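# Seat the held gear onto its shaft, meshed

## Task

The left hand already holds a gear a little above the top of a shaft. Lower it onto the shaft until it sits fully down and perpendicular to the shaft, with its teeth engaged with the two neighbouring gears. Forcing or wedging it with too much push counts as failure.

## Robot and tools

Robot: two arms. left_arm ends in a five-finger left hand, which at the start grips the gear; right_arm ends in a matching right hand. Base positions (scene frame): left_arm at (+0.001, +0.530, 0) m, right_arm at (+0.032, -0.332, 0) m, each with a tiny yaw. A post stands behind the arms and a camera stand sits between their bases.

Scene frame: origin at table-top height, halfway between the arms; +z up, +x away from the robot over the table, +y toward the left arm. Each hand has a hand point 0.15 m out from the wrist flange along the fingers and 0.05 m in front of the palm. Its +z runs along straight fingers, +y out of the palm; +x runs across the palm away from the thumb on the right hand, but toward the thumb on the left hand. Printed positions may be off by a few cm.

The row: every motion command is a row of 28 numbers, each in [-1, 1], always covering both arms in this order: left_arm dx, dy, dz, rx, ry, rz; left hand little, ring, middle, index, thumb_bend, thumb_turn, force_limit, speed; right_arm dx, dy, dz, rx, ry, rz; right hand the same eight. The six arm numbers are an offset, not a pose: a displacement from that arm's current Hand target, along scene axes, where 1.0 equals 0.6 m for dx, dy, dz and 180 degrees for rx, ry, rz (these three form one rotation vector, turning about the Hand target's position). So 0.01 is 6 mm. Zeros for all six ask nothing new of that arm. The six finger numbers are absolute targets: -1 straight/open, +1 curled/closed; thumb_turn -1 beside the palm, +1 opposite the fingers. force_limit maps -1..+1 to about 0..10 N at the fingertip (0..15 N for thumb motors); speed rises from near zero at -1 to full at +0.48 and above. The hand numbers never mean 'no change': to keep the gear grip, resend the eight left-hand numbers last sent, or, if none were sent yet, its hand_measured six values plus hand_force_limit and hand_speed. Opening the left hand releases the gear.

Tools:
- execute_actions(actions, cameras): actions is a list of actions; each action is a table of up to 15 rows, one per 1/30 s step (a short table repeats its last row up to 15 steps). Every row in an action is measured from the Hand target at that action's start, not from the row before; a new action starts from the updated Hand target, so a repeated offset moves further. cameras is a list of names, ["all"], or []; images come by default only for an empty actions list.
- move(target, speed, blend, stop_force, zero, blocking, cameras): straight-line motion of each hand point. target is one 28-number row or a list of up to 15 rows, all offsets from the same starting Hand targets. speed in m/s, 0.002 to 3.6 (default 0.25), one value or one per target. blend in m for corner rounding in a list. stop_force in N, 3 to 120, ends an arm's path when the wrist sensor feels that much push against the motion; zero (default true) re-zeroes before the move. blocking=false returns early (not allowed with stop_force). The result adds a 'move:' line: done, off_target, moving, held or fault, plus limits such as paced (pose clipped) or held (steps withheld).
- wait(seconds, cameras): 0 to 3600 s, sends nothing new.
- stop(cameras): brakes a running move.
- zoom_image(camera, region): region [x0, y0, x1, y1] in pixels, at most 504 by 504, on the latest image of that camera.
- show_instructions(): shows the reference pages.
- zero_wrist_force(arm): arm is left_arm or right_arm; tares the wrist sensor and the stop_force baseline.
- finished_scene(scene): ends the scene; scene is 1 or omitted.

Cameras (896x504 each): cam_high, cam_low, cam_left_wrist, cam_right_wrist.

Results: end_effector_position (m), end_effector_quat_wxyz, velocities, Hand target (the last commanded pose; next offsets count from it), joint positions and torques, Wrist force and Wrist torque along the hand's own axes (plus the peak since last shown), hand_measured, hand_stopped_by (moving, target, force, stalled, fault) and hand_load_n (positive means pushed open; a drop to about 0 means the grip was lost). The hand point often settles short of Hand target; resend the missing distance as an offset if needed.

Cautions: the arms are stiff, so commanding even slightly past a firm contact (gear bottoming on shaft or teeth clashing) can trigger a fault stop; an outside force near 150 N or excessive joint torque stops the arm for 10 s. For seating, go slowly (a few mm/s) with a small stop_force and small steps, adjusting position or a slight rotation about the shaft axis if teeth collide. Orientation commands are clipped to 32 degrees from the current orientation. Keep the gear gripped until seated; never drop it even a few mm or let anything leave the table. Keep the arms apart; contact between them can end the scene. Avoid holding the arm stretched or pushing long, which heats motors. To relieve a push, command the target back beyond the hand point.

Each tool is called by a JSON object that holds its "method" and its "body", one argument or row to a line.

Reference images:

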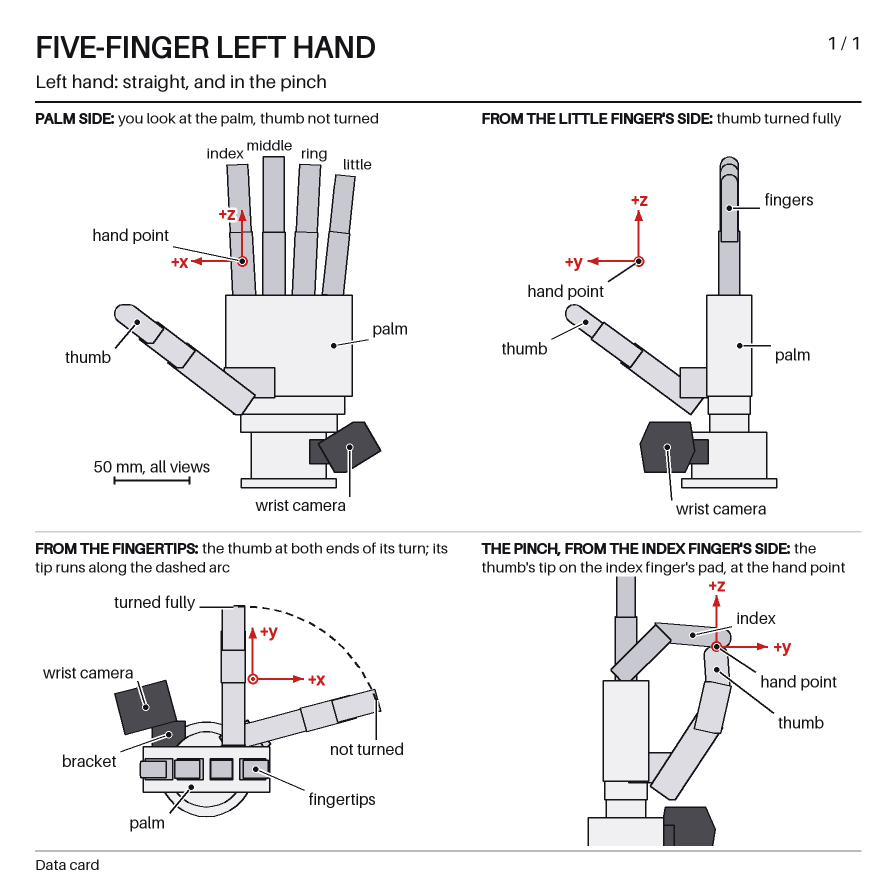

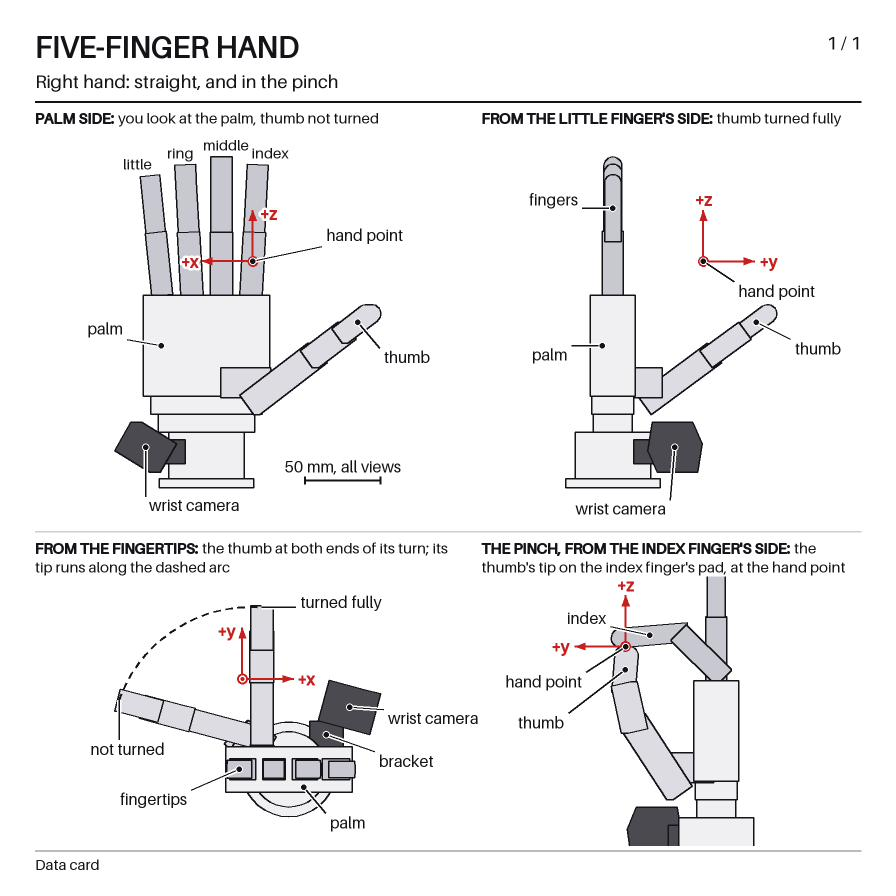

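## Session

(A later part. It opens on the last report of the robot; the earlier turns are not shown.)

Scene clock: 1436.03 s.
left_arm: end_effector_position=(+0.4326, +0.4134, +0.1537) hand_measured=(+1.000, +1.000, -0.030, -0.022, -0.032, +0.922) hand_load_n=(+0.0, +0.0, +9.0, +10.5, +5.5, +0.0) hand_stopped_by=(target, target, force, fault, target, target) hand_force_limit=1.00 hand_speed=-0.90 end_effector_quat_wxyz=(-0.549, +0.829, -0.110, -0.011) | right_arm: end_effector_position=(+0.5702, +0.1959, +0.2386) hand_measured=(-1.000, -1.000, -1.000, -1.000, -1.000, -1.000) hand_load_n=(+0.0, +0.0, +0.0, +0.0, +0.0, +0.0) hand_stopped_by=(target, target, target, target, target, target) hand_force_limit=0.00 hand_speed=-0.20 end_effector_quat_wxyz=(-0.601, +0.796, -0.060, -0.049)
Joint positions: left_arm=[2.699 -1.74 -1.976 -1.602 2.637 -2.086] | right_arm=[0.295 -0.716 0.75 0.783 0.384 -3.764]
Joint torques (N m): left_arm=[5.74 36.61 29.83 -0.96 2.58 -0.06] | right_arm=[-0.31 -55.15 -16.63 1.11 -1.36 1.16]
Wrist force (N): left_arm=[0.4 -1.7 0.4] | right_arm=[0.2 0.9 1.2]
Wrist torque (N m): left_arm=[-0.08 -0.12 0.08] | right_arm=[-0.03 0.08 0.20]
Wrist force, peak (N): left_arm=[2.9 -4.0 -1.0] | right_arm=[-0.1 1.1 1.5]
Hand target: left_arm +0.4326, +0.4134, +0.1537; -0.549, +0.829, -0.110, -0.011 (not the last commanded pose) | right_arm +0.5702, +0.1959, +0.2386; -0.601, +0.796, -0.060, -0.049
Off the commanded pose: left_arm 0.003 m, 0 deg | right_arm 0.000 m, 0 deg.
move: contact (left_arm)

{"method": "move", "body": {
  "target": [0.0002,0.0001,0.002,0,0,0,1,1,-0.030,-0.022,-0.032,0.922,1.0,-0.9,0,0,0,0,0,0,-1,-1,-1,-1,-1,-1,0,-0.2],
  "speed": 0.01,
  "cameras": ["cam_left_wrist","cam_right_wrist"]
}}

{"method": "zoom_image", "body": {
  "camera": "cam_left_wrist",
  "region": [300, 70, 420, 160]
}}

{"method": "zoom_image", "body": {
  "camera": "cam_left_wrist",
  "region": [300, 250, 420, 340]
}}

{"method": "zoom_image", "body": {
  "camera": "cam_left_wrist",
  "region": [310, 10, 410, 110]
}}

{"method": "zoom_image", "body": {
  "camera": "cam_right_wrist",
  "region": [415, 190, 485, 285]
}}

Scene clock: 1470.13 s.
left_arm: end_effector_position=(+0.4327, +0.4134, +0.1549) hand_measured=(+1.000, +1.000, -0.030, -0.022, -0.032, +0.922) hand_load_n=(+0.0, +0.0, +9.0, +10.5, +5.5, +0.0) hand_stopped_by=(target, target, force, fault, target, target) hand_force_limit=1.00 hand_speed=-0.90 end_effector_quat_wxyz=(-0.549, +0.829, -0.110, -0.011) | right_arm: end_effector_position=(+0.5702, +0.1959, +0.2386) hand_measured=(-1.000, -1.000, -1.000, -1.000, -1.000, -1.000) hand_load_n=(+0.0, +0.0, +0.0, +0.0, +0.0, +0.0) hand_stopped_by=(target, target, target, target, target, target) hand_force_limit=0.00 hand_speed=-0.20 end_effector_quat_wxyz=(-0.601, +0.796, -0.060, -0.049)
Joint positions: left_arm=[2.699 -1.738 -1.974 -1.604 2.637 -2.086] | right_arm=[0.295 -0.716 0.75 0.783 0.384 -3.764]
Joint torques (N m): left_arm=[10.55 37.88 30.22 -1.07 3.49 1.87] | right_arm=[-0.22 -54.53 -17.43 1.33 -1.3 1.08]
Wrist force (N): left_arm=[0.3 0.0 1.8] | right_arm=[0.2 1.0 1.5]
Wrist torque (N m): left_arm=[-0.02 -0.12 0.06] | right_arm=[-0.03 0.06 0.20]
Wrist force, peak (N): left_arm=[-0.5 0.0 2.5] | right_arm=[0.4 1.4 1.5]
Hand target: left_arm +0.4327, +0.4134, +0.1549; -0.549, +0.829, -0.110, -0.011 | right_arm +0.5702, +0.1959, +0.2386; -0.601, +0.796, -0.060, -0.049
Off the commanded pose: left_arm 0.000 m, 0 deg | right_arm 0.000 m, 0 deg.
move: done
cam_left_wrist: T_world_to_cam=[[0.45928, 0.30436, 0.83452, -0.4557], [0.6863, -0.71804, -0.11582, 0.01897], [0.56397, 0.62592, -0.53866, -0.29874]] pos_world=[0.36475, 0.33931, 0.22157]
cam_right_wrist: T_world_to_cam=[[0.17058, -0.29088, -0.94143, 0.17704], [-0.81987, -0.57186, 0.02814, 0.56478], [-0.54655, 0.76705, -0.33603, 0.3569]] pos_world=[0.62791, 0.10072, 0.27071]

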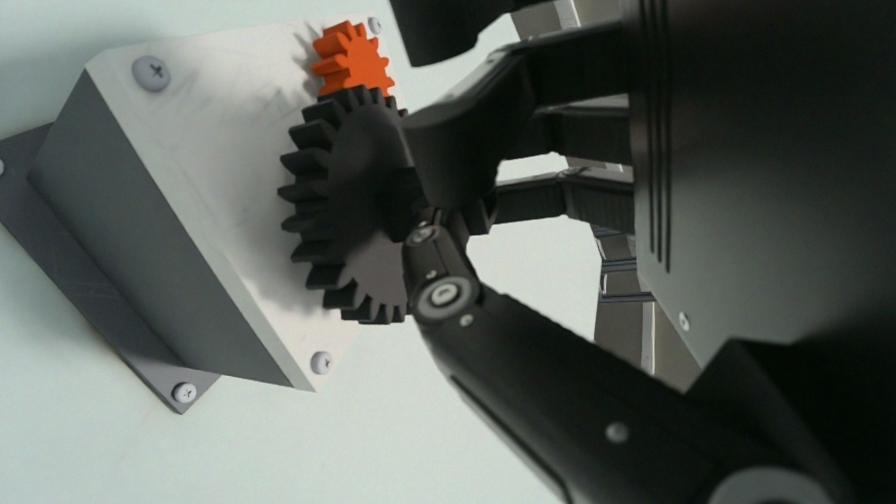

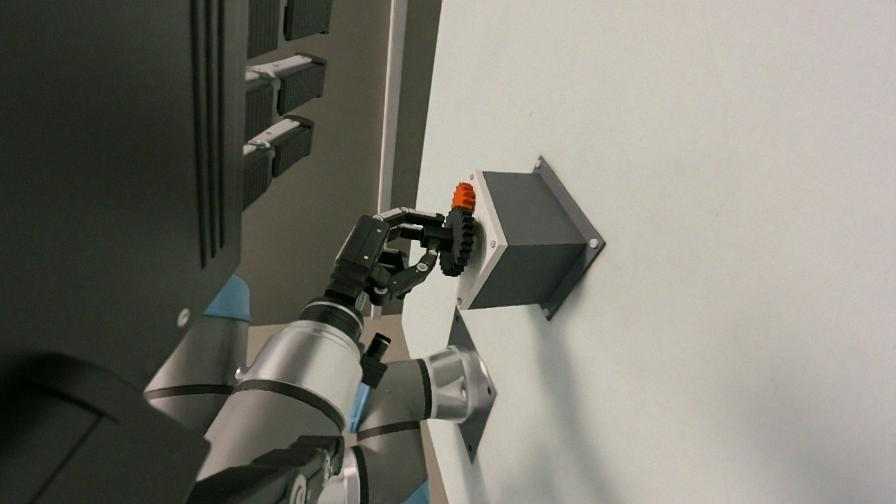

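Scaled by 4.200 from the camera's image (finer frame: 1280x720).

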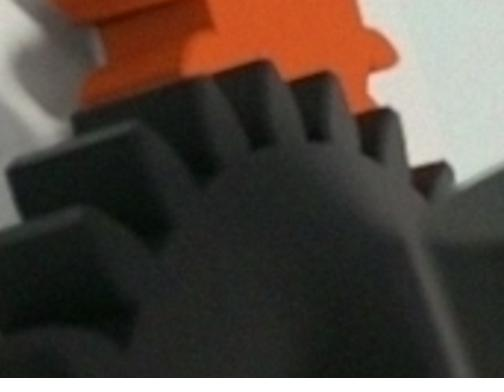

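Scaled by 4.200 from the camera's image (finer frame: 1280x720).

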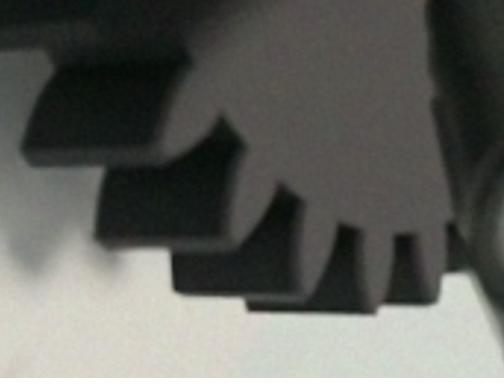

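Scaled by 5.040 from the camera's image (finer frame: 1280x720).

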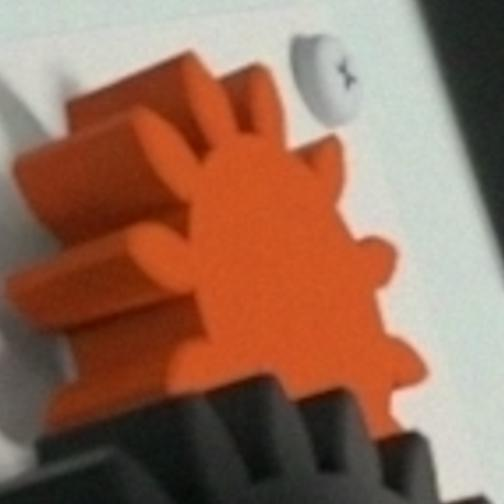

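Scaled by 5.305 from the camera's image (finer frame: 1280x720).

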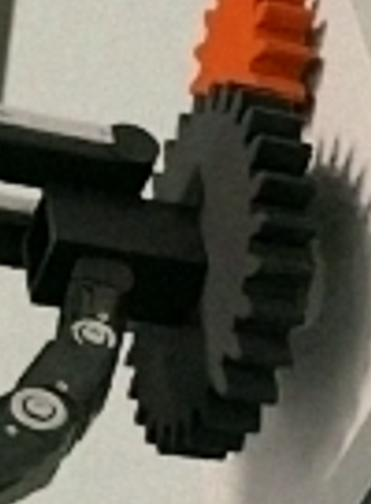

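{"method": "move", "body": {
  "target": [0.0006,-0.0007,-0.0007,0.0046,0.0046,-0.0008,1,1,-0.030,-0.022,-0.032,0.922,1.0,-0.9,0,0,0,0,0,0,-1,-1,-1,-1,-1,-1,0,-0.2],
  "speed": 0.01
}}

{"method": "move", "body": {
  "target": [-0.00084,-0.00027,-0.0066,0,0,0,1,1,-0.030,-0.022,-0.032,0.922,1.0,-0.9,0,0,0,0,0,0,-1,-1,-1,-1,-1,-1,0,-0.2],
  "speed": 0.004,
  "stop_force": 3
}}

{"method": "move", "body": {
  "target": [0.00044,0.00023,0.00126,0.00042,0.00014,0.0033,1,1,-0.030,-0.022,-0.032,0.922,1.0,-0.9,0,0,0,0,0,0,-1,-1,-1,-1,-1,-1,0,-0.2],
  "speed": 0.01
}}

{"method": "move", "body": {
  "target": [-0.00084,-0.00027,-0.0066,0,0,0,1,1,-0.030,-0.022,-0.032,0.922,1.0,-0.9,0,0,0,0,0,0,-1,-1,-1,-1,-1,-1,0,-0.2],
  "speed": 0.004,
  "stop_force": 3
}}

Scene clock: 1545.20 s.
left_arm: end_effector_position=(+0.4330, +0.4130, +0.1545) hand_measured=(+1.000, +1.000, -0.030, -0.022, -0.032, +0.922) hand_load_n=(+0.0, +0.0, +9.5, +10.5, +5.0, +0.0) hand_stopped_by=(target, target, force, fault, target, target) hand_force_limit=1.00 hand_speed=-0.90 end_effector_quat_wxyz=(-0.554, +0.825, -0.115, -0.017) | right_arm: end_effector_position=(+0.5702, +0.1959, +0.2386) hand_measured=(-1.000, -1.000, -1.000, -1.000, -1.000, -1.000) hand_load_n=(+0.0, +0.0, +0.0, +0.0, +0.0, +0.0) hand_stopped_by=(target, target, target, target, target, target) hand_force_limit=0.00 hand_speed=-0.20 end_effector_quat_wxyz=(-0.601, +0.796, -0.060, -0.049)
Joint positions: left_arm=[2.696 -1.75 -1.962 -1.633 2.642 -2.095] | right_arm=[0.295 -0.716 0.75 0.783 0.384 -3.764]
Joint torques (N m): left_arm=[-15.06 18.27 30.99 -0.98 3.43 -1.64] | right_arm=[-0.27 -53.86 -18.19 1.52 -1.28 1.19]
Wrist force (N): left_arm=[0.0 -1.2 1.4] | right_arm=[0.3 1.1 1.2]
Wrist torque (N m): left_arm=[-0.07 -0.08 0.18] | right_arm=[0.00 0.06 0.21]
Wrist force, peak (N): left_arm=[0.6 -1.6 1.8] | right_arm=[0.5 1.1 1.6]
Hand target: left_arm +0.4331, +0.4130, +0.1545; -0.554, +0.825, -0.115, -0.018 | right_arm +0.5702, +0.1959, +0.2386; -0.601, +0.796, -0.060, -0.049
Off the commanded pose: left_arm 0.000 m, 0 deg | right_arm 0.000 m, 0 deg.
move: done

Scene clock: 1547.10 s.
left_arm: end_effector_position=(+0.4328, +0.4129, +0.1526) hand_measured=(+1.000, +1.000, -0.030, -0.022, -0.032, +0.922) hand_load_n=(+0.0, +0.0, +9.0, +10.0, +5.5, +0.0) hand_stopped_by=(target, target, force, fault, target, target) hand_force_limit=1.00 hand_speed=-0.90 end_effector_quat_wxyz=(-0.554, +0.824, -0.115, -0.018) | right_arm: end_effector_position=(+0.5702, +0.1959, +0.2386) hand_measured=(-1.000, -1.000, -1.000, -1.000, -1.000, -1.000) hand_load_n=(+0.0, +0.0, +0.0, +0.0, +0.0, +0.0) hand_stopped_by=(target, target, target, target, target, target) hand_force_limit=0.00 hand_speed=-0.20 end_effector_quat_wxyz=(-0.601, +0.796, -0.060, -0.049)
Joint positions: left_arm=[2.696 -1.752 -1.964 -1.629 2.642 -2.096] | right_arm=[0.295 -0.716 0.75 0.783 0.384 -3.764]
Joint torques (N m): left_arm=[-4.79 36.1 29.37 -1.32 1.21 1.41] | right_arm=[-0.1 -53.97 -18.74 1.43 -1.43 1.09]
Wrist force (N): left_arm=[1.2 -2.8 -0.2] | right_arm=[0.3 0.9 1.3]
Wrist torque (N m): left_arm=[-0.12 -0.16 0.25] | right_arm=[-0.04 0.07 0.20]
Wrist force, peak (N): left_arm=[3.0 -4.7 -1.1] | right_arm=[0.3 1.2 1.6]
Hand target: left_arm +0.4328, +0.4129, +0.1526; -0.554, +0.824, -0.115, -0.017 (not the last commanded pose) | right_arm +0.5702, +0.1959, +0.2386; -0.601, +0.796, -0.060, -0.049
Off the commanded pose: left_arm 0.002 m, 0 deg | right_arm 0.000 m, 0 deg.
move: contact (left_arm)

Scene clock: 1548.00 s.
left_arm: end_effector_position=(+0.4331, +0.4131, +0.1533) hand_measured=(+1.000, +1.000, -0.030, -0.022, -0.032, +0.922) hand_load_n=(+0.0, +0.0, +9.0, +10.5, +5.0, +0.0) hand_stopped_by=(target, target, force, fault, target, target) hand_force_limit=1.00 hand_speed=-0.90 end_effector_quat_wxyz=(-0.554, +0.825, -0.111, -0.021) end_effector_velocity=(+0.000, +0.001, +0.000) end_effector_angular_velocity=(+0.002, +0.001, +0.002) | right_arm: end_effector_position=(+0.5702, +0.1959, +0.2386) hand_measured=(-1.000, -1.000, -1.000, -1.000, -1.000, -1.000) hand_load_n=(+0.0, +0.0, -0.5, +0.0, +0.0, +0.0) hand_stopped_by=(target, target, target, target, target, target) hand_force_limit=0.00 hand_speed=-0.20 end_effector_quat_wxyz=(-0.601, +0.796, -0.060, -0.049)
Joint positions: left_arm=[2.697 -1.757 -1.954 -1.65 2.638 -2.112] | right_arm=[0.295 -0.716 0.75 0.783 0.384 -3.764]
Joint velocities: left_arm=[0.001 -0.001 0.001 -0.005 0 -0.003] | right_arm=[within noise]
Joint torques (N m): left_arm=[11.63 19.56 30.83 -1.13 -1.57 -1.67] | right_arm=[-0.83 -53.85 -17.7 1.46 -1.3 1.02]
Wrist force (N): left_arm=[-0.6 0.1 1.9] | right_arm=[0.5 0.9 1.3]
Wrist torque (N m): left_arm=[-0.02 -0.03 0.17] | right_arm=[-0.04 0.04 0.21]
Wrist force, peak (N): left_arm=[1.4 -2.7 -0.1] | right_arm=[0.2 1.1 1.6]
Hand target: left_arm +0.4331, +0.4131, +0.1533; -0.554, +0.825, -0.111, -0.021 | right_arm +0.5702, +0.1959, +0.2386; -0.601, +0.796, -0.060, -0.049
Off the commanded pose: left_arm 0.000 m, 0 deg | right_arm 0.000 m, 0 deg.
move: done

Scene clock: 1549.53 s.
left_arm: end_effector_position=(+0.4331, +0.4130, +0.1526) hand_measured=(+1.000, +1.000, -0.030, -0.022, -0.032, +0.922) hand_load_n=(+0.0, +0.0, +9.0, +10.5, +5.5, +0.0) hand_stopped_by=(target, target, force, fault, target, target) hand_force_limit=1.00 hand_speed=-0.90 end_effector_quat_wxyz=(-0.554, +0.825, -0.111, -0.021) | right_arm: end_effector_position=(+0.5702, +0.1959, +0.2386) hand_measured=(-1.000, -1.000, -1.000, -1.000, -1.000, -1.000) hand_load_n=(+0.0, +0.0, +0.0, +0.0, +0.0, +0.0) hand_stopped_by=(target, target, target, target, target, target) hand_force_limit=0.00 hand_speed=-0.20 end_effector_quat_wxyz=(-0.601, +0.796, -0.060, -0.049)
Joint positions: left_arm=[2.697 -1.758 -1.954 -1.649 2.637 -2.113] | right_arm=[0.295 -0.716 0.75 0.783 0.384 -3.764]
Joint torques (N m): left_arm=[-3.36 37.27 29.96 -0.89 -0.16 1.46] | right_arm=[-0.1 -53.92 -18.07 1.54 -1.26 1.08]
Wrist force (N): left_arm=[0.2 -2.1 0.4] | right_arm=[0.1 1.0 1.4]
Wrist torque (N m): left_arm=[-0.12 -0.08 0.22] | right_arm=[-0.03 0.09 0.20]
Wrist force, peak (N): left_arm=[3.1 -4.3 -0.9] | right_arm=[0.2 1.2 1.5]
Hand target: left_arm +0.4331, +0.4130, +0.1526; -0.554, +0.825, -0.111, -0.021 (not the last commanded pose) | right_arm +0.5702, +0.1959, +0.2386; -0.601, +0.796, -0.060, -0.049
Off the commanded pose: left_arm 0.003 m, 0 deg | right_arm 0.000 m, 0 deg.
move: contact (left_arm)

{"method": "move", "body": {
  "target": [0.00044,0.00023,0.00126,0.00042,0.00014,0.0033,1,1,-0.030,-0.022,-0.032,0.922,1.0,-0.9,0,0,0,0,0,0,-1,-1,-1,-1,-1,-1,0,-0.2],
  "speed": 0.01
}}

{"method": "move", "body": {
  "target": [-0.00084,-0.00027,-0.0066,0,0,0,1,1,-0.030,-0.022,-0.032,0.922,1.0,-0.9,0,0,0,0,0,0,-1,-1,-1,-1,-1,-1,0,-0.2],
  "speed": 0.004,
  "stop_force": 3
}}

{"method": "move", "body": {
  "target": [0.00044,0.00023,0.00126,0.00042,0.00014,0.0033,1,1,-0.030,-0.022,-0.032,0.922,1.0,-0.9,0,0,0,0,0,0,-1,-1,-1,-1,-1,-1,0,-0.2],
  "speed": 0.01
}}

{"method": "move", "body": {
  "target": [-0.00084,-0.00027,-0.0066,0,0,0,1,1,-0.030,-0.022,-0.032,0.922,1.0,-0.9,0,0,0,0,0,0,-1,-1,-1,-1,-1,-1,0,-0.2],
  "speed": 0.004,
  "stop_force": 3
}}

{"method": "move", "body": {
  "target": [0.00044,0.00023,0.00126,0.00042,0.00014,0.0033,1,1,-0.030,-0.022,-0.032,0.922,1.0,-0.9,0,0,0,0,0,0,-1,-1,-1,-1,-1,-1,0,-0.2],
  "speed": 0.01
}}

{"method": "move", "body": {
  "target": [-0.00084,-0.00027,-0.0066,0,0,0,1,1,-0.030,-0.022,-0.032,0.922,1.0,-0.9,0,0,0,0,0,0,-1,-1,-1,-1,-1,-1,0,-0.2],
  "speed": 0.004,
  "stop_force": 3,
  "cameras": ["cam_left_wrist","cam_right_wrist"]
}}

{"method": "zoom_image", "body": {
  "camera": "cam_left_wrist",
  "region": [270, 10, 420, 160]
}}

{"method": "zoom_image", "body": {
  "camera": "cam_left_wrist",
  "region": [270, 200, 430, 340]
}}

{"method": "zoom_image", "body": {
  "camera": "cam_right_wrist",
  "region": [415, 190, 485, 285]
}}

Scene clock: 1570.13 s.
left_arm: end_effector_position=(+0.4334, +0.4132, +0.1534) hand_measured=(+1.000, +1.000, -0.030, -0.022, -0.032, +0.922) hand_load_n=(+0.0, +0.0, +9.5, +10.5, +5.5, +0.0) hand_stopped_by=(target, target, force, fault, target, target) hand_force_limit=1.00 hand_speed=-0.90 end_effector_quat_wxyz=(-0.555, +0.825, -0.107, -0.024) | right_arm: end_effector_position=(+0.5702, +0.1959, +0.2386) hand_measured=(-1.000, -1.000, -1.000, -1.000, -1.000, -1.000) hand_load_n=(+0.0, +0.0, +0.0, +0.0, +0.0, -0.5) hand_stopped_by=(target, target, target, target, target, target) hand_force_limit=0.00 hand_speed=-0.20 end_effector_quat_wxyz=(-0.601, +0.796, -0.060, -0.049)
Joint positions: left_arm=[2.698 -1.762 -1.944 -1.67 2.633 -2.129] | right_arm=[0.295 -0.716 0.75 0.783 0.384 -3.764]
Joint torques (N m): left_arm=[10.39 19.63 29.92 -1.18 -1.39 -1.68] | right_arm=[-0.24 -54 -17.28 1.55 -1.24 1.01]
Wrist force (N): left_arm=[-1.2 0.3 2.0] | right_arm=[-0.1 1.0 1.2]
Wrist torque (N m): left_arm=[0.00 0.02 0.16] | right_arm=[-0.01 0.11 0.19]
Wrist force, peak (N): left_arm=[-0.9 -0.3 2.7] | right_arm=[0.2 1.1 1.7]
Hand target: left_arm +0.4334, +0.4132, +0.1534; -0.555, +0.825, -0.107, -0.024 | right_arm +0.5702, +0.1959, +0.2386; -0.601, +0.796, -0.060, -0.049
Off the commanded pose: left_arm 0.000 m, 0 deg | right_arm 0.000 m, 0 deg.
move: done

Scene clock: 1571.70 s.
left_arm: end_effector_position=(+0.4333, +0.4132, +0.1526) hand_measured=(+1.000, +1.000, -0.030, -0.022, -0.032, +0.922) hand_load_n=(+0.0, +0.5, +9.5, +10.5, +5.5, +0.0) hand_stopped_by=(target, target, force, fault, target, target) hand_force_limit=1.00 hand_speed=-0.90 end_effector_quat_wxyz=(-0.555, +0.825, -0.107, -0.024) | right_arm: end_effector_position=(+0.5702, +0.1959, +0.2386) hand_measured=(-1.000, -1.000, -1.000, -1.000, -1.000, -1.000) hand_load_n=(+0.0, +0.0, +0.0, -0.5, +0.0, -0.5) hand_stopped_by=(target, target, target, target, target, target) hand_force_limit=0.00 hand_speed=-0.20 end_effector_quat_wxyz=(-0.601, +0.796, -0.060, -0.049)
Joint positions: left_arm=[2.698 -1.763 -1.945 -1.668 2.633 -2.13] | right_arm=[0.295 -0.716 0.75 0.783 0.384 -3.764]
Joint torques (N m): left_arm=[-5.03 37.42 29.65 -0.87 -0.77 1.52] | right_arm=[-0.55 -54.07 -18.01 1.5 -1.28 1.04]
Wrist force (N): left_arm=[-0.7 -1.1 1.3] | right_arm=[0.3 1.0 1.4]
Wrist torque (N m): left_arm=[-0.07 -0.02 0.20] | right_arm=[-0.03 0.05 0.21]
Wrist force, peak (N): left_arm=[2.2 -4.3 -0.8] | right_arm=[0.2 1.3 1.5]
Hand target: left_arm +0.4333, +0.4132, +0.1526; -0.555, +0.825, -0.107, -0.024 (not the last commanded pose) | right_arm +0.5702, +0.1959, +0.2386; -0.601, +0.796, -0.060, -0.049
Off the commanded pose: left_arm 0.003 m, 0 deg | right_arm 0.000 m, 0 deg.
move: contact (left_arm)

Scene clock: 1572.60 s.
left_arm: end_effector_position=(+0.4336, +0.4133, +0.1534) hand_measured=(+1.000, +1.000, -0.030, -0.022, -0.032, +0.922) hand_load_n=(+0.0, +0.0, +9.5, +10.5, +5.5, +0.0) hand_stopped_by=(target, target, force, fault, target, target) hand_force_limit=1.00 hand_speed=-0.90 end_effector_quat_wxyz=(-0.555, +0.825, -0.103, -0.027) | right_arm: end_effector_position=(+0.5702, +0.1959, +0.2386) hand_measured=(-1.000, -1.000, -1.000, -1.000, -1.000, -1.000) hand_load_n=(+0.0, +0.0, +0.0, +0.0, +0.0, +0.0) hand_stopped_by=(target, target, target, target, target, target) hand_force_limit=0.00 hand_speed=-0.20 end_effector_quat_wxyz=(-0.601, +0.796, -0.060, -0.049)
Joint positions: left_arm=[2.699 -1.767 -1.934 -1.689 2.628 -2.145] | right_arm=[0.295 -0.716 0.75 0.783 0.384 -3.764]
Joint torques (N m): left_arm=[11.97 21.4 31.24 -1.1 -1.67 -1.88] | right_arm=[-0.88 -54.21 -18.51 1.48 -1.36 1.04]
Wrist force (N): left_arm=[-2.1 0.6 2.0] | right_arm=[0.2 0.9 1.3]
Wrist torque (N m): left_arm=[0.03 0.07 0.15] | right_arm=[-0.05 0.07 0.20]
Wrist force, peak (N): left_arm=[-1.6 0.1 2.6] | right_arm=[0.2 1.0 1.6]
Hand target: left_arm +0.4336, +0.4133, +0.1534; -0.555, +0.825, -0.103, -0.027 | right_arm +0.5702, +0.1959, +0.2386; -0.601, +0.796, -0.060, -0.049
Off the commanded pose: left_arm 0.000 m, 0 deg | right_arm 0.000 m, 0 deg.
move: done

Scene clock: 1574.17 s.
left_arm: end_effector_position=(+0.4336, +0.4133, +0.1532) hand_measured=(+1.000, +1.000, -0.030, -0.022, -0.032, +0.922) hand_load_n=(+0.0, +0.0, +9.5, +10.5, +5.0, +0.0) hand_stopped_by=(target, target, force, fault, target, target) hand_force_limit=1.00 hand_speed=-0.90 end_effector_quat_wxyz=(-0.555, +0.825, -0.103, -0.027) | right_arm: end_effector_position=(+0.5702, +0.1959, +0.2386) hand_measured=(-1.000, -1.000, -1.000, -1.000, -1.000, -1.000) hand_load_n=(+0.0, +0.0, +0.0, -0.5, +0.0, +0.0) hand_stopped_by=(target, target, target, target, target, target) hand_force_limit=0.00 hand_speed=-0.20 end_effector_quat_wxyz=(-0.601, +0.796, -0.060, -0.049)
Joint positions: left_arm=[2.699 -1.768 -1.934 -1.689 2.628 -2.146] | right_arm=[0.295 -0.716 0.75 0.783 0.384 -3.764]
Joint torques (N m): left_arm=[5.27 38.07 32.88 -0.98 1.83 1.27] | right_arm=[0.23 -54.1 -18.09 1.55 -1.42 1.15]
Wrist force (N): left_arm=[-1.9 -0.5 1.8] | right_arm=[0.2 0.8 1.3]
Wrist torque (N m): left_arm=[-0.03 -0.01 0.20] | right_arm=[-0.05 0.07 0.20]
Wrist force, peak (N): left_arm=[-3.0 -3.3 1.6] | right_arm=[0.2 1.0 1.7]
Hand target: left_arm +0.4336, +0.4133, +0.1532; -0.555, +0.825, -0.103, -0.027 (not the last commanded pose) | right_arm +0.5702, +0.1959, +0.2386; -0.601, +0.796, -0.060, -0.049
Off the commanded pose: left_arm 0.004 m, 0 deg | right_arm 0.000 m, 0 deg.
move: contact (left_arm)

Scene clock: 1575.07 s.
left_arm: end_effector_position=(+0.4339, +0.4135, +0.1539) hand_measured=(+1.000, +1.000, -0.030, -0.022, -0.032, +0.922) hand_load_n=(+0.0, +0.0, +9.5, +10.0, +5.5, +0.0) hand_stopped_by=(target, target, force, fault, target, target) hand_force_limit=1.00 hand_speed=-0.90 end_effector_quat_wxyz=(-0.555, +0.825, -0.099, -0.030) | right_arm: end_effector_position=(+0.5702, +0.1959, +0.2386) hand_measured=(-1.000, -1.000, -1.000, -1.000, -1.000, -1.000) hand_load_n=(+0.0, +0.0, -0.5, +0.0, +0.0, +0.0) hand_stopped_by=(target, target, target, target, target, target) hand_force_limit=0.00 hand_speed=-0.20 end_effector_quat_wxyz=(-0.601, +0.796, -0.060, -0.049)
Joint positions: left_arm=[2.7 -1.772 -1.924 -1.709 2.623 -2.161] | right_arm=[0.295 -0.716 0.75 0.783 0.384 -3.764]
Joint torques (N m): left_arm=[11.32 20.49 32.04 -1.04 -1.27 -1.84] | right_arm=[-0.1 -54.17 -18.2 1.71 -1.19 0.88]
Wrist force (N): left_arm=[-2.5 0.1 2.2] | right_arm=[0.0 0.6 1.4]
Wrist torque (N m): left_arm=[-0.06 0.07 0.16] | right_arm=[-0.08 0.10 0.18]
Wrist force, peak (N): left_arm=[-2.3 0.7 2.5] | right_arm=[0.3 1.0 1.6]
Hand target: left_arm +0.4339, +0.4135, +0.1540; -0.555, +0.825, -0.099, -0.030 | right_arm +0.5702, +0.1959, +0.2386; -0.601, +0.796, -0.060, -0.049
Off the commanded pose: left_arm 0.000 m, 0 deg | right_arm 0.000 m, 0 deg.
move: done

Scene clock: 1575.67 s.
left_arm: end_effector_position=(+0.4339, +0.4135, +0.1539) hand_measured=(+1.000, +1.000, -0.030, -0.022, -0.032, +0.922) hand_load_n=(+0.0, +0.0, +10.0, +10.0, +5.0, +0.0) hand_stopped_by=(target, target, force, fault, target, target) hand_force_limit=1.00 hand_speed=-0.90 end_effector_quat_wxyz=(-0.555, +0.825, -0.099, -0.030) | right_arm: end_effector_position=(+0.5702, +0.1959, +0.2386) hand_measured=(-1.000, -1.000, -1.000, -1.000, -1.000, -1.000) hand_load_n=(+0.0, +0.0, +0.0, -0.5, +0.0, -0.5) hand_stopped_by=(target, target, target, target, target, target) hand_force_limit=0.00 hand_speed=-0.20 end_effector_quat_wxyz=(-0.601, +0.796, -0.060, -0.049)
Joint positions: left_arm=[2.7 -1.773 -1.924 -1.709 2.623 -2.161] | right_arm=[0.295 -0.716 0.75 0.783 0.384 -3.764]
Joint torques (N m): left_arm=[10.51 31.24 22.86 2.88 -1.26 -0.07] | right_arm=[-1.26 -54 -17.8 1.49 -1.32 0.96]
Wrist force (N): left_arm=[-1.8 -2.6 1.7] | right_arm=[0.3 0.9 1.4]
Wrist torque (N m): left_arm=[-0.21 -0.02 0.25] | right_arm=[-0.03 0.06 0.21]
Wrist force, peak (N): left_arm=[-2.2 -2.9 1.8] | right_arm=[0.4 0.8 1.7]
Hand target: left_arm +0.4339, +0.4135, +0.1539; -0.555, +0.825, -0.099, -0.030 (not the last commanded pose) | right_arm +0.5702, +0.1959, +0.2386; -0.601, +0.796, -0.060, -0.049
Off the commanded pose: left_arm 0.004 m, 0 deg | right_arm 0.000 m, 0 deg.
move: contact (left_arm)
cam_left_wrist: T_world_to_cam=[[0.46096, 0.30616, 0.83294, -0.4567], [0.71167, -0.68824, -0.14087, -0.00138], [0.53014, 0.65771, -0.53513, -0.29905]] pos_world=[0.37004, 0.33556, 0.22018]
cam_right_wrist: T_world_to_cam=[[0.17058, -0.29088, -0.94143, 0.17704], [-0.81987, -0.57186, 0.02814, 0.56478], [-0.54655, 0.76705, -0.33603, 0.3569]] pos_world=[0.62791, 0.10072, 0.27071]

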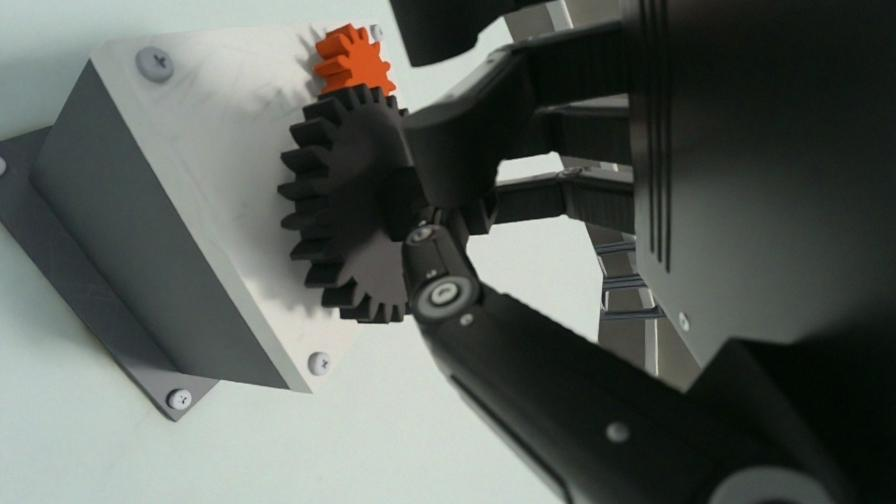

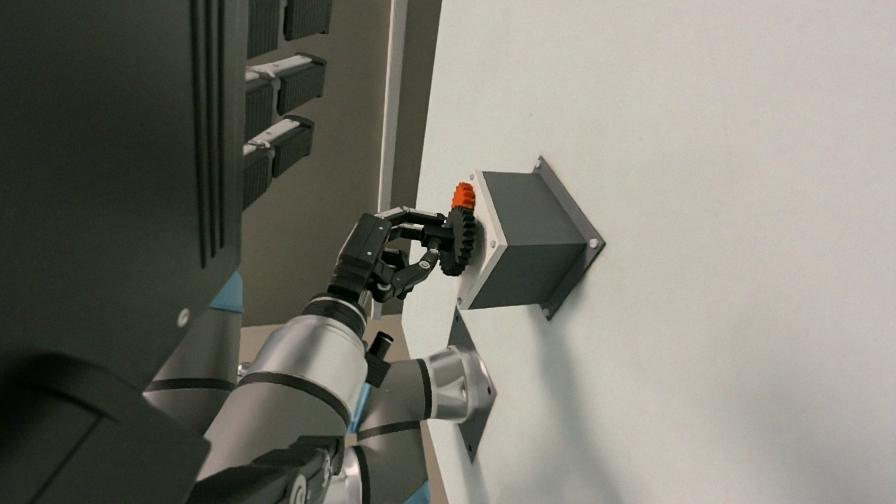

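Scaled by 3.360 from the camera's image (finer frame: 1280x720).

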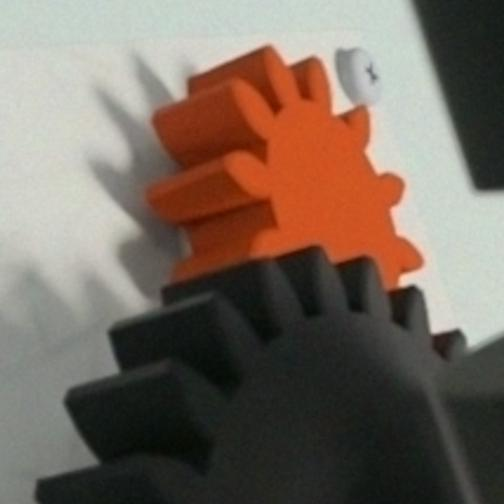

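Scaled by 3.150 from the camera's image (finer frame: 1280x720).

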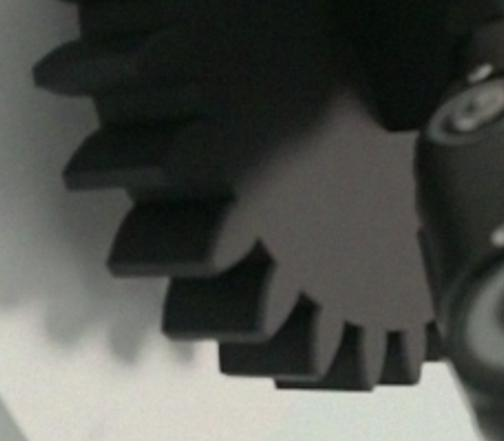

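Scaled by 5.305 from the camera's image (finer frame: 1280x720).

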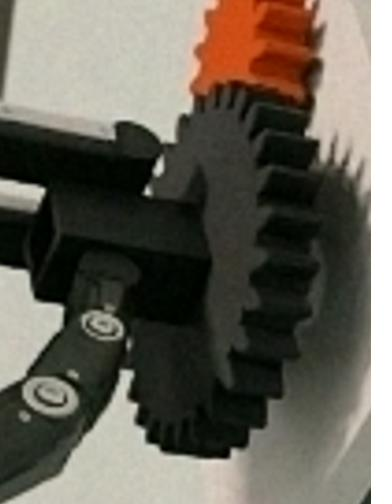

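{"method": "move", "body": {
  "target": [
    [0.0002,0.0001,0.0015,0,0,0,1,1,-0.030,-0.022,-0.032,0.922,1.0,-0.9,0,0,0,0,0,0,-1,-1,-1,-1,-1,-1,0,-0.2],
    [-0.00125,-0.0000,0.0018,-0.0021,-0.00068,-0.01652,1,1,-0.030,-0.022,-0.032,0.922,1.0,-0.9,0,0,0,0,0,0,-1,-1,-1,-1,-1,-1,0,-0.2]
  ],
  "speed": 0.01,
  "cameras": ["cam_left_wrist"]
}}

{"method": "zoom_image", "body": {
  "camera": "cam_left_wrist",
  "region": [270, 10, 420, 160]
}}

{"method": "zoom_image", "body": {
  "camera": "cam_left_wrist",
  "region": [270, 200, 430, 340]
}}

Scene clock: 1608.07 s.
left_arm: end_effector_position=(+0.4331, +0.4135, +0.1550) hand_measured=(+1.000, +1.000, -0.030, -0.022, -0.032, +0.922) hand_load_n=(+0.0, +0.0, +9.0, +10.5, +4.5, +0.0) hand_stopped_by=(target, target, force, fault, target, target) hand_force_limit=1.00 hand_speed=-0.90 end_effector_quat_wxyz=(-0.553, +0.824, -0.119, -0.014) end_effector_velocity=(-0.001, +0.000, +0.000) end_effector_angular_velocity=(-0.001, -0.001, -0.003) | right_arm: end_effector_position=(+0.5702, +0.1959, +0.2386) hand_measured=(-1.000, -1.000, -1.000, -1.000, -1.000, -1.000) hand_load_n=(+0.0, +0.0, +0.0, +0.0, +0.0, -0.5) hand_stopped_by=(target, target, target, target, target, target) hand_force_limit=0.00 hand_speed=-0.20 end_effector_quat_wxyz=(-0.601, +0.796, -0.060, -0.049)
Joint positions: left_arm=[2.696 -1.743 -1.972 -1.612 2.648 -2.076] | right_arm=[0.295 -0.716 0.75 0.783 0.384 -3.764]
Joint velocities: left_arm=[-0.001 0.002 -0.003 0.005 0.001 0.003] | right_arm=[within noise]
Joint torques (N m): left_arm=[-13.7 37.35 6.76 4.1 3.6 1.69] | right_arm=[-0.55 -53.3 -18.33 1.74 -1.3 1.06]
Wrist force (N): left_arm=[1.3 0.4 0.5] | right_arm=[0.3 0.7 1.3]
Wrist torque (N m): left_arm=[0.04 -0.23 0.05] | right_arm=[-0.07 0.07 0.20]
Wrist force, peak (N): left_arm=[-2.3 -3.0 1.7] | right_arm=[0.3 1.0 1.8]
Hand target: left_arm +0.4331, +0.4135, +0.1550; -0.553, +0.824, -0.119, -0.014 | right_arm +0.5702, +0.1959, +0.2386; -0.601, +0.796, -0.060, -0.049
Off the commanded pose: left_arm 0.000 m, 0 deg | right_arm 0.000 m, 0 deg.
move: done
cam_left_wrist: T_world_to_cam=[[0.47448, 0.28742, 0.83202, -0.45527], [0.67539, -0.72506, -0.13469, 0.02928], [0.56455, 0.62584, -0.53815, -0.29933]] pos_world=[0.36523, 0.33942, 0.22166]

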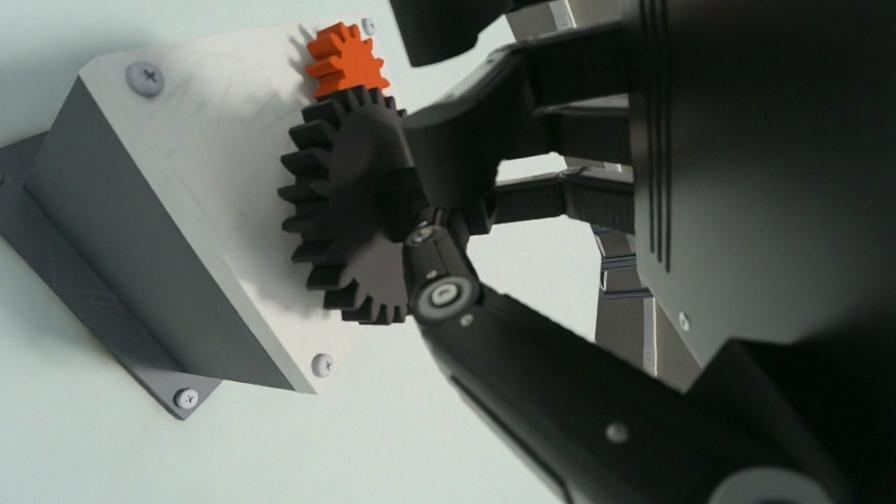

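Scaled by 3.360 from the camera's image (finer frame: 1280x720).

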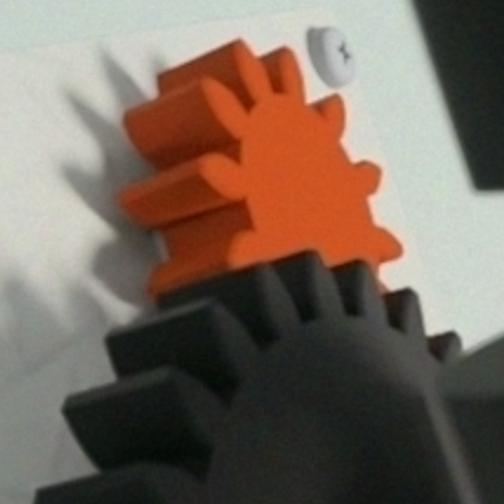

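Scaled by 3.150 from the camera's image (finer frame: 1280x720).

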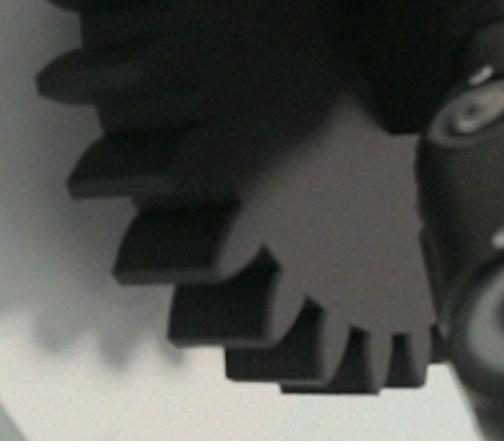

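{"method": "move", "body": {
  "target": [-0.0005,-0.00027,-0.0066,0,0,0,1,1,-0.030,-0.022,-0.032,0.922,1.0,-0.9,0,0,0,0,0,0,-1,-1,-1,-1,-1,-1,0,-0.2],
  "speed": 0.004,
  "stop_force": 3
}}

{"method": "move", "body": {
  "target": [0.0001,-0.00005,0.0013,-0.00028,-0.00009,-0.0022,1,1,-0.030,-0.022,-0.032,0.922,1.0,-0.9,0,0,0,0,0,0,-1,-1,-1,-1,-1,-1,0,-0.2],
  "speed": 0.01
}}

{"method": "move", "body": {
  "target": [-0.00084,-0.00027,-0.0066,0,0,0,1,1,-0.030,-0.022,-0.032,0.922,1.0,-0.9,0,0,0,0,0,0,-1,-1,-1,-1,-1,-1,0,-0.2],
  "speed": 0.004,
  "stop_force": 3
}}

{"method": "move", "body": {
  "target": [0.0001,-0.00005,0.0013,-0.00028,-0.00009,-0.0022,1,1,-0.030,-0.022,-0.032,0.922,1.0,-0.9,0,0,0,0,0,0,-1,-1,-1,-1,-1,-1,0,-0.2],
  "speed": 0.01
}}

{"method": "move", "body": {
  "target": [-0.00084,-0.00027,-0.0066,0,0,0,1,1,-0.030,-0.022,-0.032,0.922,1.0,-0.9,0,0,0,0,0,0,-1,-1,-1,-1,-1,-1,0,-0.2],
  "speed": 0.004,
  "stop_force": 3
}}

{"method": "move", "body": {
  "target": [0.0001,-0.00005,0.0013,-0.00028,-0.00009,-0.0022,1,1,-0.030,-0.022,-0.032,0.922,1.0,-0.9,0,0,0,0,0,0,-1,-1,-1,-1,-1,-1,0,-0.2],
  "speed": 0.01
}}

{"method": "move", "body": {
  "target": [-0.00084,-0.00027,-0.0066,0,0,0,1,1,-0.030,-0.022,-0.032,0.922,1.0,-0.9,0,0,0,0,0,0,-1,-1,-1,-1,-1,-1,0,-0.2],
  "speed": 0.004,
  "stop_force": 3
}}

Scene clock: 1634.23 s.
left_arm: end_effector_position=(+0.4328, +0.4133, +0.1510) hand_measured=(+1.000, +1.000, -0.030, -0.022, -0.032, +0.922) hand_load_n=(+0.0, +0.0, +9.0, +10.5, +4.5, +0.0) hand_stopped_by=(target, target, force, fault, target, target) hand_force_limit=1.00 hand_speed=-0.90 end_effector_quat_wxyz=(-0.553, +0.824, -0.119, -0.014) | right_arm: end_effector_position=(+0.5702, +0.1959, +0.2386) hand_measured=(-1.000, -1.000, -1.000, -1.000, -1.000, -1.000) hand_load_n=(+0.0, +0.0, +0.0, +0.0, +0.0, +0.0) hand_stopped_by=(target, target, target, target, target, target) hand_force_limit=0.00 hand_speed=-0.20 end_effector_quat_wxyz=(-0.601, +0.796, -0.060, -0.049)
Joint positions: left_arm=[2.696 -1.749 -1.977 -1.601 2.648 -2.077] | right_arm=[0.295 -0.716 0.75 0.783 0.384 -3.764]
Joint torques (N m): left_arm=[-14.48 18.76 4.99 4.24 -1.48 -1.62] | right_arm=[-0.2 -53.32 -17.87 1.75 -1.27 1.11]
Wrist force (N): left_arm=[1.2 0.2 0.7] | right_arm=[0.3 1.0 1.2]
Wrist torque (N m): left_arm=[0.01 -0.21 0.13] | right_arm=[-0.02 0.06 0.21]
Wrist force, peak (N): left_arm=[1.7 -0.8 0.5] | right_arm=[0.3 1.3 1.6]
Hand target: left_arm +0.4328, +0.4133, +0.1510; -0.553, +0.824, -0.119, -0.014 | right_arm +0.5702, +0.1959, +0.2386; -0.601, +0.796, -0.060, -0.049
Off the commanded pose: left_arm 0.000 m, 0 deg | right_arm 0.000 m, 0 deg.
move: done

Scene clock: 1634.93 s.
left_arm: end_effector_position=(+0.4329, +0.4133, +0.1518) hand_measured=(+1.000, +1.000, -0.030, -0.022, -0.032, +0.922) hand_load_n=(+0.0, +0.0, +9.0, +10.5, +4.5, +0.0) hand_stopped_by=(target, target, force, fault, target, target) hand_force_limit=1.00 hand_speed=-0.90 end_effector_quat_wxyz=(-0.553, +0.824, -0.122, -0.012) | right_arm: end_effector_position=(+0.5702, +0.1959, +0.2386) hand_measured=(-1.000, -1.000, -1.000, -1.000, -1.000, -1.000) hand_load_n=(+0.0, +0.0, +0.0, +0.0, +0.0, -0.5) hand_stopped_by=(target, target, target, target, target, target) hand_force_limit=0.00 hand_speed=-0.20 end_effector_quat_wxyz=(-0.601, +0.796, -0.060, -0.049)
Joint positions: left_arm=[2.696 -1.744 -1.982 -1.59 2.651 -2.065] | right_arm=[0.295 -0.716 0.75 0.783 0.384 -3.764]
Joint torques (N m): left_arm=[-13.54 36.73 6.45 4.48 3.55 1.52] | right_arm=[-0.87 -53.61 -18.13 1.75 -1.43 1.04]
Wrist force (N): left_arm=[1.2 0.3 0.7] | right_arm=[0.4 0.8 1.2]
Wrist torque (N m): left_arm=[0.00 -0.20 0.04] | right_arm=[-0.04 0.06 0.21]
Wrist force, peak (N): left_arm=[1.3 0.2 0.5] | right_arm=[0.4 0.8 1.6]
Hand target: left_arm +0.4329, +0.4133, +0.1518; -0.553, +0.824, -0.122, -0.012 | right_arm +0.5702, +0.1959, +0.2386; -0.601, +0.796, -0.060, -0.049
Off the commanded pose: left_arm 0.000 m, 0 deg | right_arm 0.000 m, 0 deg.
move: done

Scene clock: 1636.80 s.
left_arm: end_effector_position=(+0.4324, +0.4131, +0.1478) hand_measured=(+1.000, +1.000, -0.030, -0.022, -0.032, +0.922) hand_load_n=(+0.0, +0.0, +9.0, +10.5, +4.5, +0.0) hand_stopped_by=(target, target, force, fault, target, target) hand_force_limit=1.00 hand_speed=-0.90 end_effector_quat_wxyz=(-0.553, +0.824, -0.122, -0.012) | right_arm: end_effector_position=(+0.5702, +0.1959, +0.2386) hand_measured=(-1.000, -1.000, -1.000, -1.000, -1.000, -1.000) hand_load_n=(+0.0, +0.0, +0.0, +0.0, +0.0, +0.0) hand_stopped_by=(target, target, target, target, target, target) hand_force_limit=0.00 hand_speed=-0.20 end_effector_quat_wxyz=(-0.601, +0.796, -0.060, -0.049)
Joint positions: left_arm=[2.695 -1.749 -1.988 -1.58 2.65 -2.066] | right_arm=[0.295 -0.716 0.75 0.783 0.384 -3.764]
Joint torques (N m): left_arm=[-13.85 19.1 5.99 4.32 -1.62 -1.63] | right_arm=[0.1 -53.42 -19.1 1.62 -1.23 0.95]
Wrist force (N): left_arm=[-0.8 -0.3 0.3] | right_arm=[0.4 0.6 1.7]
Wrist torque (N m): left_arm=[-0.02 -0.05 0.12] | right_arm=[-0.11 0.03 0.20]
Wrist force, peak (N): left_arm=[1.3 0.2 0.5] | right_arm=[0.2 1.1 1.6]
Hand target: left_arm +0.4324, +0.4131, +0.1478; -0.553, +0.824, -0.122, -0.012 | right_arm +0.5702, +0.1959, +0.2386; -0.601, +0.796, -0.060, -0.049
Off the commanded pose: left_arm 0.000 m, 0 deg | right_arm 0.000 m, 0 deg.
move: done

Scene clock: 1637.50 s.
left_arm: end_effector_position=(+0.4324, +0.4131, +0.1486) hand_measured=(+1.000, +1.000, -0.030, -0.022, -0.032, +0.922) hand_load_n=(+0.0, +0.0, +9.0, +10.5, +4.5, +0.0) hand_stopped_by=(target, target, force, fault, target, target) hand_force_limit=1.00 hand_speed=-0.90 end_effector_quat_wxyz=(-0.553, +0.824, -0.125, -0.010) end_effector_velocity=(+0.000, +0.000, +0.000) end_effector_angular_velocity=(-0.001, +0.000, -0.001) | right_arm: end_effector_position=(+0.5702, +0.1959, +0.2386) hand_measured=(-1.000, -1.000, -1.000, -1.000, -1.000, -1.000) hand_load_n=(+0.0, +0.0, +0.0, +0.0, +0.0, -0.5) hand_stopped_by=(target, target, target, target, target, target) hand_force_limit=0.00 hand_speed=-0.20 end_effector_quat_wxyz=(-0.601, +0.796, -0.060, -0.049)
Joint positions: left_arm=[2.694 -1.745 -1.993 -1.568 2.653 -2.054] | right_arm=[0.295 -0.716 0.75 0.783 0.384 -3.764]
Joint velocities: left_arm=[0 0.001 -0.003 0.005 0 0.004] | right_arm=[within noise]
Joint torques (N m): left_arm=[-14.41 36.89 5.92 4.68 3.98 1.95] | right_arm=[-0.08 -53.59 -18.62 1.87 -1.33 1.06]
Wrist force (N): left_arm=[-0.1 0.7 0.7] | right_arm=[0.4 0.8 1.5]
Wrist torque (N m): left_arm=[0.03 -0.12 0.04] | right_arm=[-0.06 0.04 0.20]
Wrist force, peak (N): left_arm=[-0.7 -0.8 0.5] | right_arm=[0.3 1.0 1.7]
Hand target: left_arm +0.4324, +0.4131, +0.1486; -0.553, +0.824, -0.125, -0.010 | right_arm +0.5702, +0.1959, +0.2386; -0.601, +0.796, -0.060, -0.049
Off the commanded pose: left_arm 0.000 m, 0 deg | right_arm 0.000 m, 0 deg.
move: done

Scene clock: 1639.37 s.
left_arm: end_effector_position=(+0.4319, +0.4129, +0.1447) hand_measured=(+1.000, +1.000, -0.030, -0.022, -0.032, +0.922) hand_load_n=(+0.0, +0.0, +9.0, +10.5, +4.5, +0.0) hand_stopped_by=(target, target, force, fault, target, target) hand_force_limit=1.00 hand_speed=-0.90 end_effector_quat_wxyz=(-0.553, +0.824, -0.125, -0.010) | right_arm: end_effector_position=(+0.5702, +0.1959, +0.2386) hand_measured=(-1.000, -1.000, -1.000, -1.000, -1.000, -1.000) hand_load_n=(+0.0, +0.0, +0.0, +0.0, +0.0, +0.0) hand_stopped_by=(target, target, target, target, target, target) hand_force_limit=0.00 hand_speed=-0.20 end_effector_quat_wxyz=(-0.601, +0.796, -0.060, -0.049)
Joint positions: left_arm=[2.694 -1.75 -1.999 -1.557 2.653 -2.055] | right_arm=[0.295 -0.716 0.75 0.783 0.384 -3.764]
Joint torques (N m): left_arm=[-14.89 19.32 6.03 4.47 -1.44 -1.67] | right_arm=[-0.63 -53.36 -18.41 1.73 -1.28 1.07]
Wrist force (N): left_arm=[-1.7 -0.8 0.0] | right_arm=[0.2 1.3 1.5]
Wrist torque (N m): left_arm=[-0.09 -0.01 0.14] | right_arm=[0.01 0.07 0.21]
Wrist force, peak (N): left_arm=[-1.8 -0.8 0.1] | right_arm=[0.3 1.3 1.7]
Hand target: left_arm +0.4319, +0.4129, +0.1447; -0.553, +0.824, -0.125, -0.010 | right_arm +0.5702, +0.1959, +0.2386; -0.601, +0.796, -0.060, -0.049
Off the commanded pose: left_arm 0.000 m, 0 deg | right_arm 0.000 m, 0 deg.
move: done

Scene clock: 1640.07 s.
left_arm: end_effector_position=(+0.4320, +0.4129, +0.1454) hand_measured=(+1.000, +1.000, -0.030, -0.022, -0.032, +0.922) hand_load_n=(+0.0, +0.0, +9.0, +10.0, +4.5, +0.0) hand_stopped_by=(target, target, force, fault, target, target) hand_force_limit=1.00 hand_speed=-0.90 end_effector_quat_wxyz=(-0.552, +0.824, -0.128, -0.008) | right_arm: end_effector_position=(+0.5702, +0.1959, +0.2386) hand_measured=(-1.000, -1.000, -1.000, -1.000, -1.000, -1.000) hand_load_n=(+0.0, +0.0, +0.0, +0.0, +0.0, +0.0) hand_stopped_by=(target, target, target, target, target, target) hand_force_limit=0.00 hand_speed=-0.20 end_effector_quat_wxyz=(-0.601, +0.796, -0.060, -0.049)
Joint positions: left_arm=[2.693 -1.746 -2.004 -1.545 2.656 -2.043] | right_arm=[0.295 -0.716 0.75 0.783 0.384 -3.764]
Joint torques (N m): left_arm=[-13.23 37.67 5.43 4.69 3.81 1.88] | right_arm=[0.02 -52.91 -18.62 1.91 -1.11 1.06]
Wrist force (N): left_arm=[-1.7 1.4 0.3] | right_arm=[0.3 1.1 1.4]
Wrist torque (N m): left_arm=[0.08 -0.04 0.02] | right_arm=[-0.01 0.06 0.21]
Wrist force, peak (N): left_arm=[-2.1 1.5 0.7] | right_arm=[0.4 0.9 1.7]
Hand target: left_arm +0.4320, +0.4129, +0.1454; -0.552, +0.824, -0.128, -0.008 | right_arm +0.5702, +0.1959, +0.2386; -0.601, +0.796, -0.060, -0.049
Off the commanded pose: left_arm 0.000 m, 0 deg | right_arm 0.000 m, 0 deg.
move: done

Scene clock: 1641.80 s.
left_arm: end_effector_position=(+0.4318, +0.4128, +0.1442) hand_measured=(+1.000, +1.000, -0.030, -0.022, -0.032, +0.922) hand_load_n=(+0.0, +0.0, +9.0, +10.0, +4.0, +0.0) hand_stopped_by=(target, target, force, fault, target, target) hand_force_limit=1.00 hand_speed=-0.90 end_effector_quat_wxyz=(-0.552, +0.824, -0.128, -0.008) | right_arm: end_effector_position=(+0.5702, +0.1959, +0.2386) hand_measured=(-1.000, -1.000, -1.000, -1.000, -1.000, -1.000) hand_load_n=(+0.0, +0.0, +0.0, -0.5, +0.0, +0.0) hand_stopped_by=(target, target, target, target, target, target) hand_force_limit=0.00 hand_speed=-0.20 end_effector_quat_wxyz=(-0.601, +0.796, -0.060, -0.049)
Joint positions: left_arm=[2.693 -1.747 -2.006 -1.542 2.656 -2.043] | right_arm=[0.295 -0.716 0.75 0.783 0.384 -3.764]
Joint torques (N m): left_arm=[-4.45 37.43 30.81 -0.71 0.02 1.37] | right_arm=[-0.46 -53.41 -18.78 1.92 -1.32 1.06]
Wrist force (N): left_arm=[-1.4 1.5 0.3] | right_arm=[0.2 0.7 1.4]
Wrist torque (N m): left_arm=[0.06 -0.05 0.02] | right_arm=[-0.07 0.07 0.19]
Wrist force, peak (N): left_arm=[-2.7 -1.4 -0.7] | right_arm=[0.2 1.1 1.7]
Hand target: left_arm +0.4318, +0.4128, +0.1442; -0.552, +0.824, -0.128, -0.008 (not the last commanded pose) | right_arm +0.5702, +0.1959, +0.2386; -0.601, +0.796, -0.060, -0.049
Off the commanded pose: left_arm 0.003 m, 0 deg | right_arm 0.000 m, 0 deg.
move: contact (left_arm)


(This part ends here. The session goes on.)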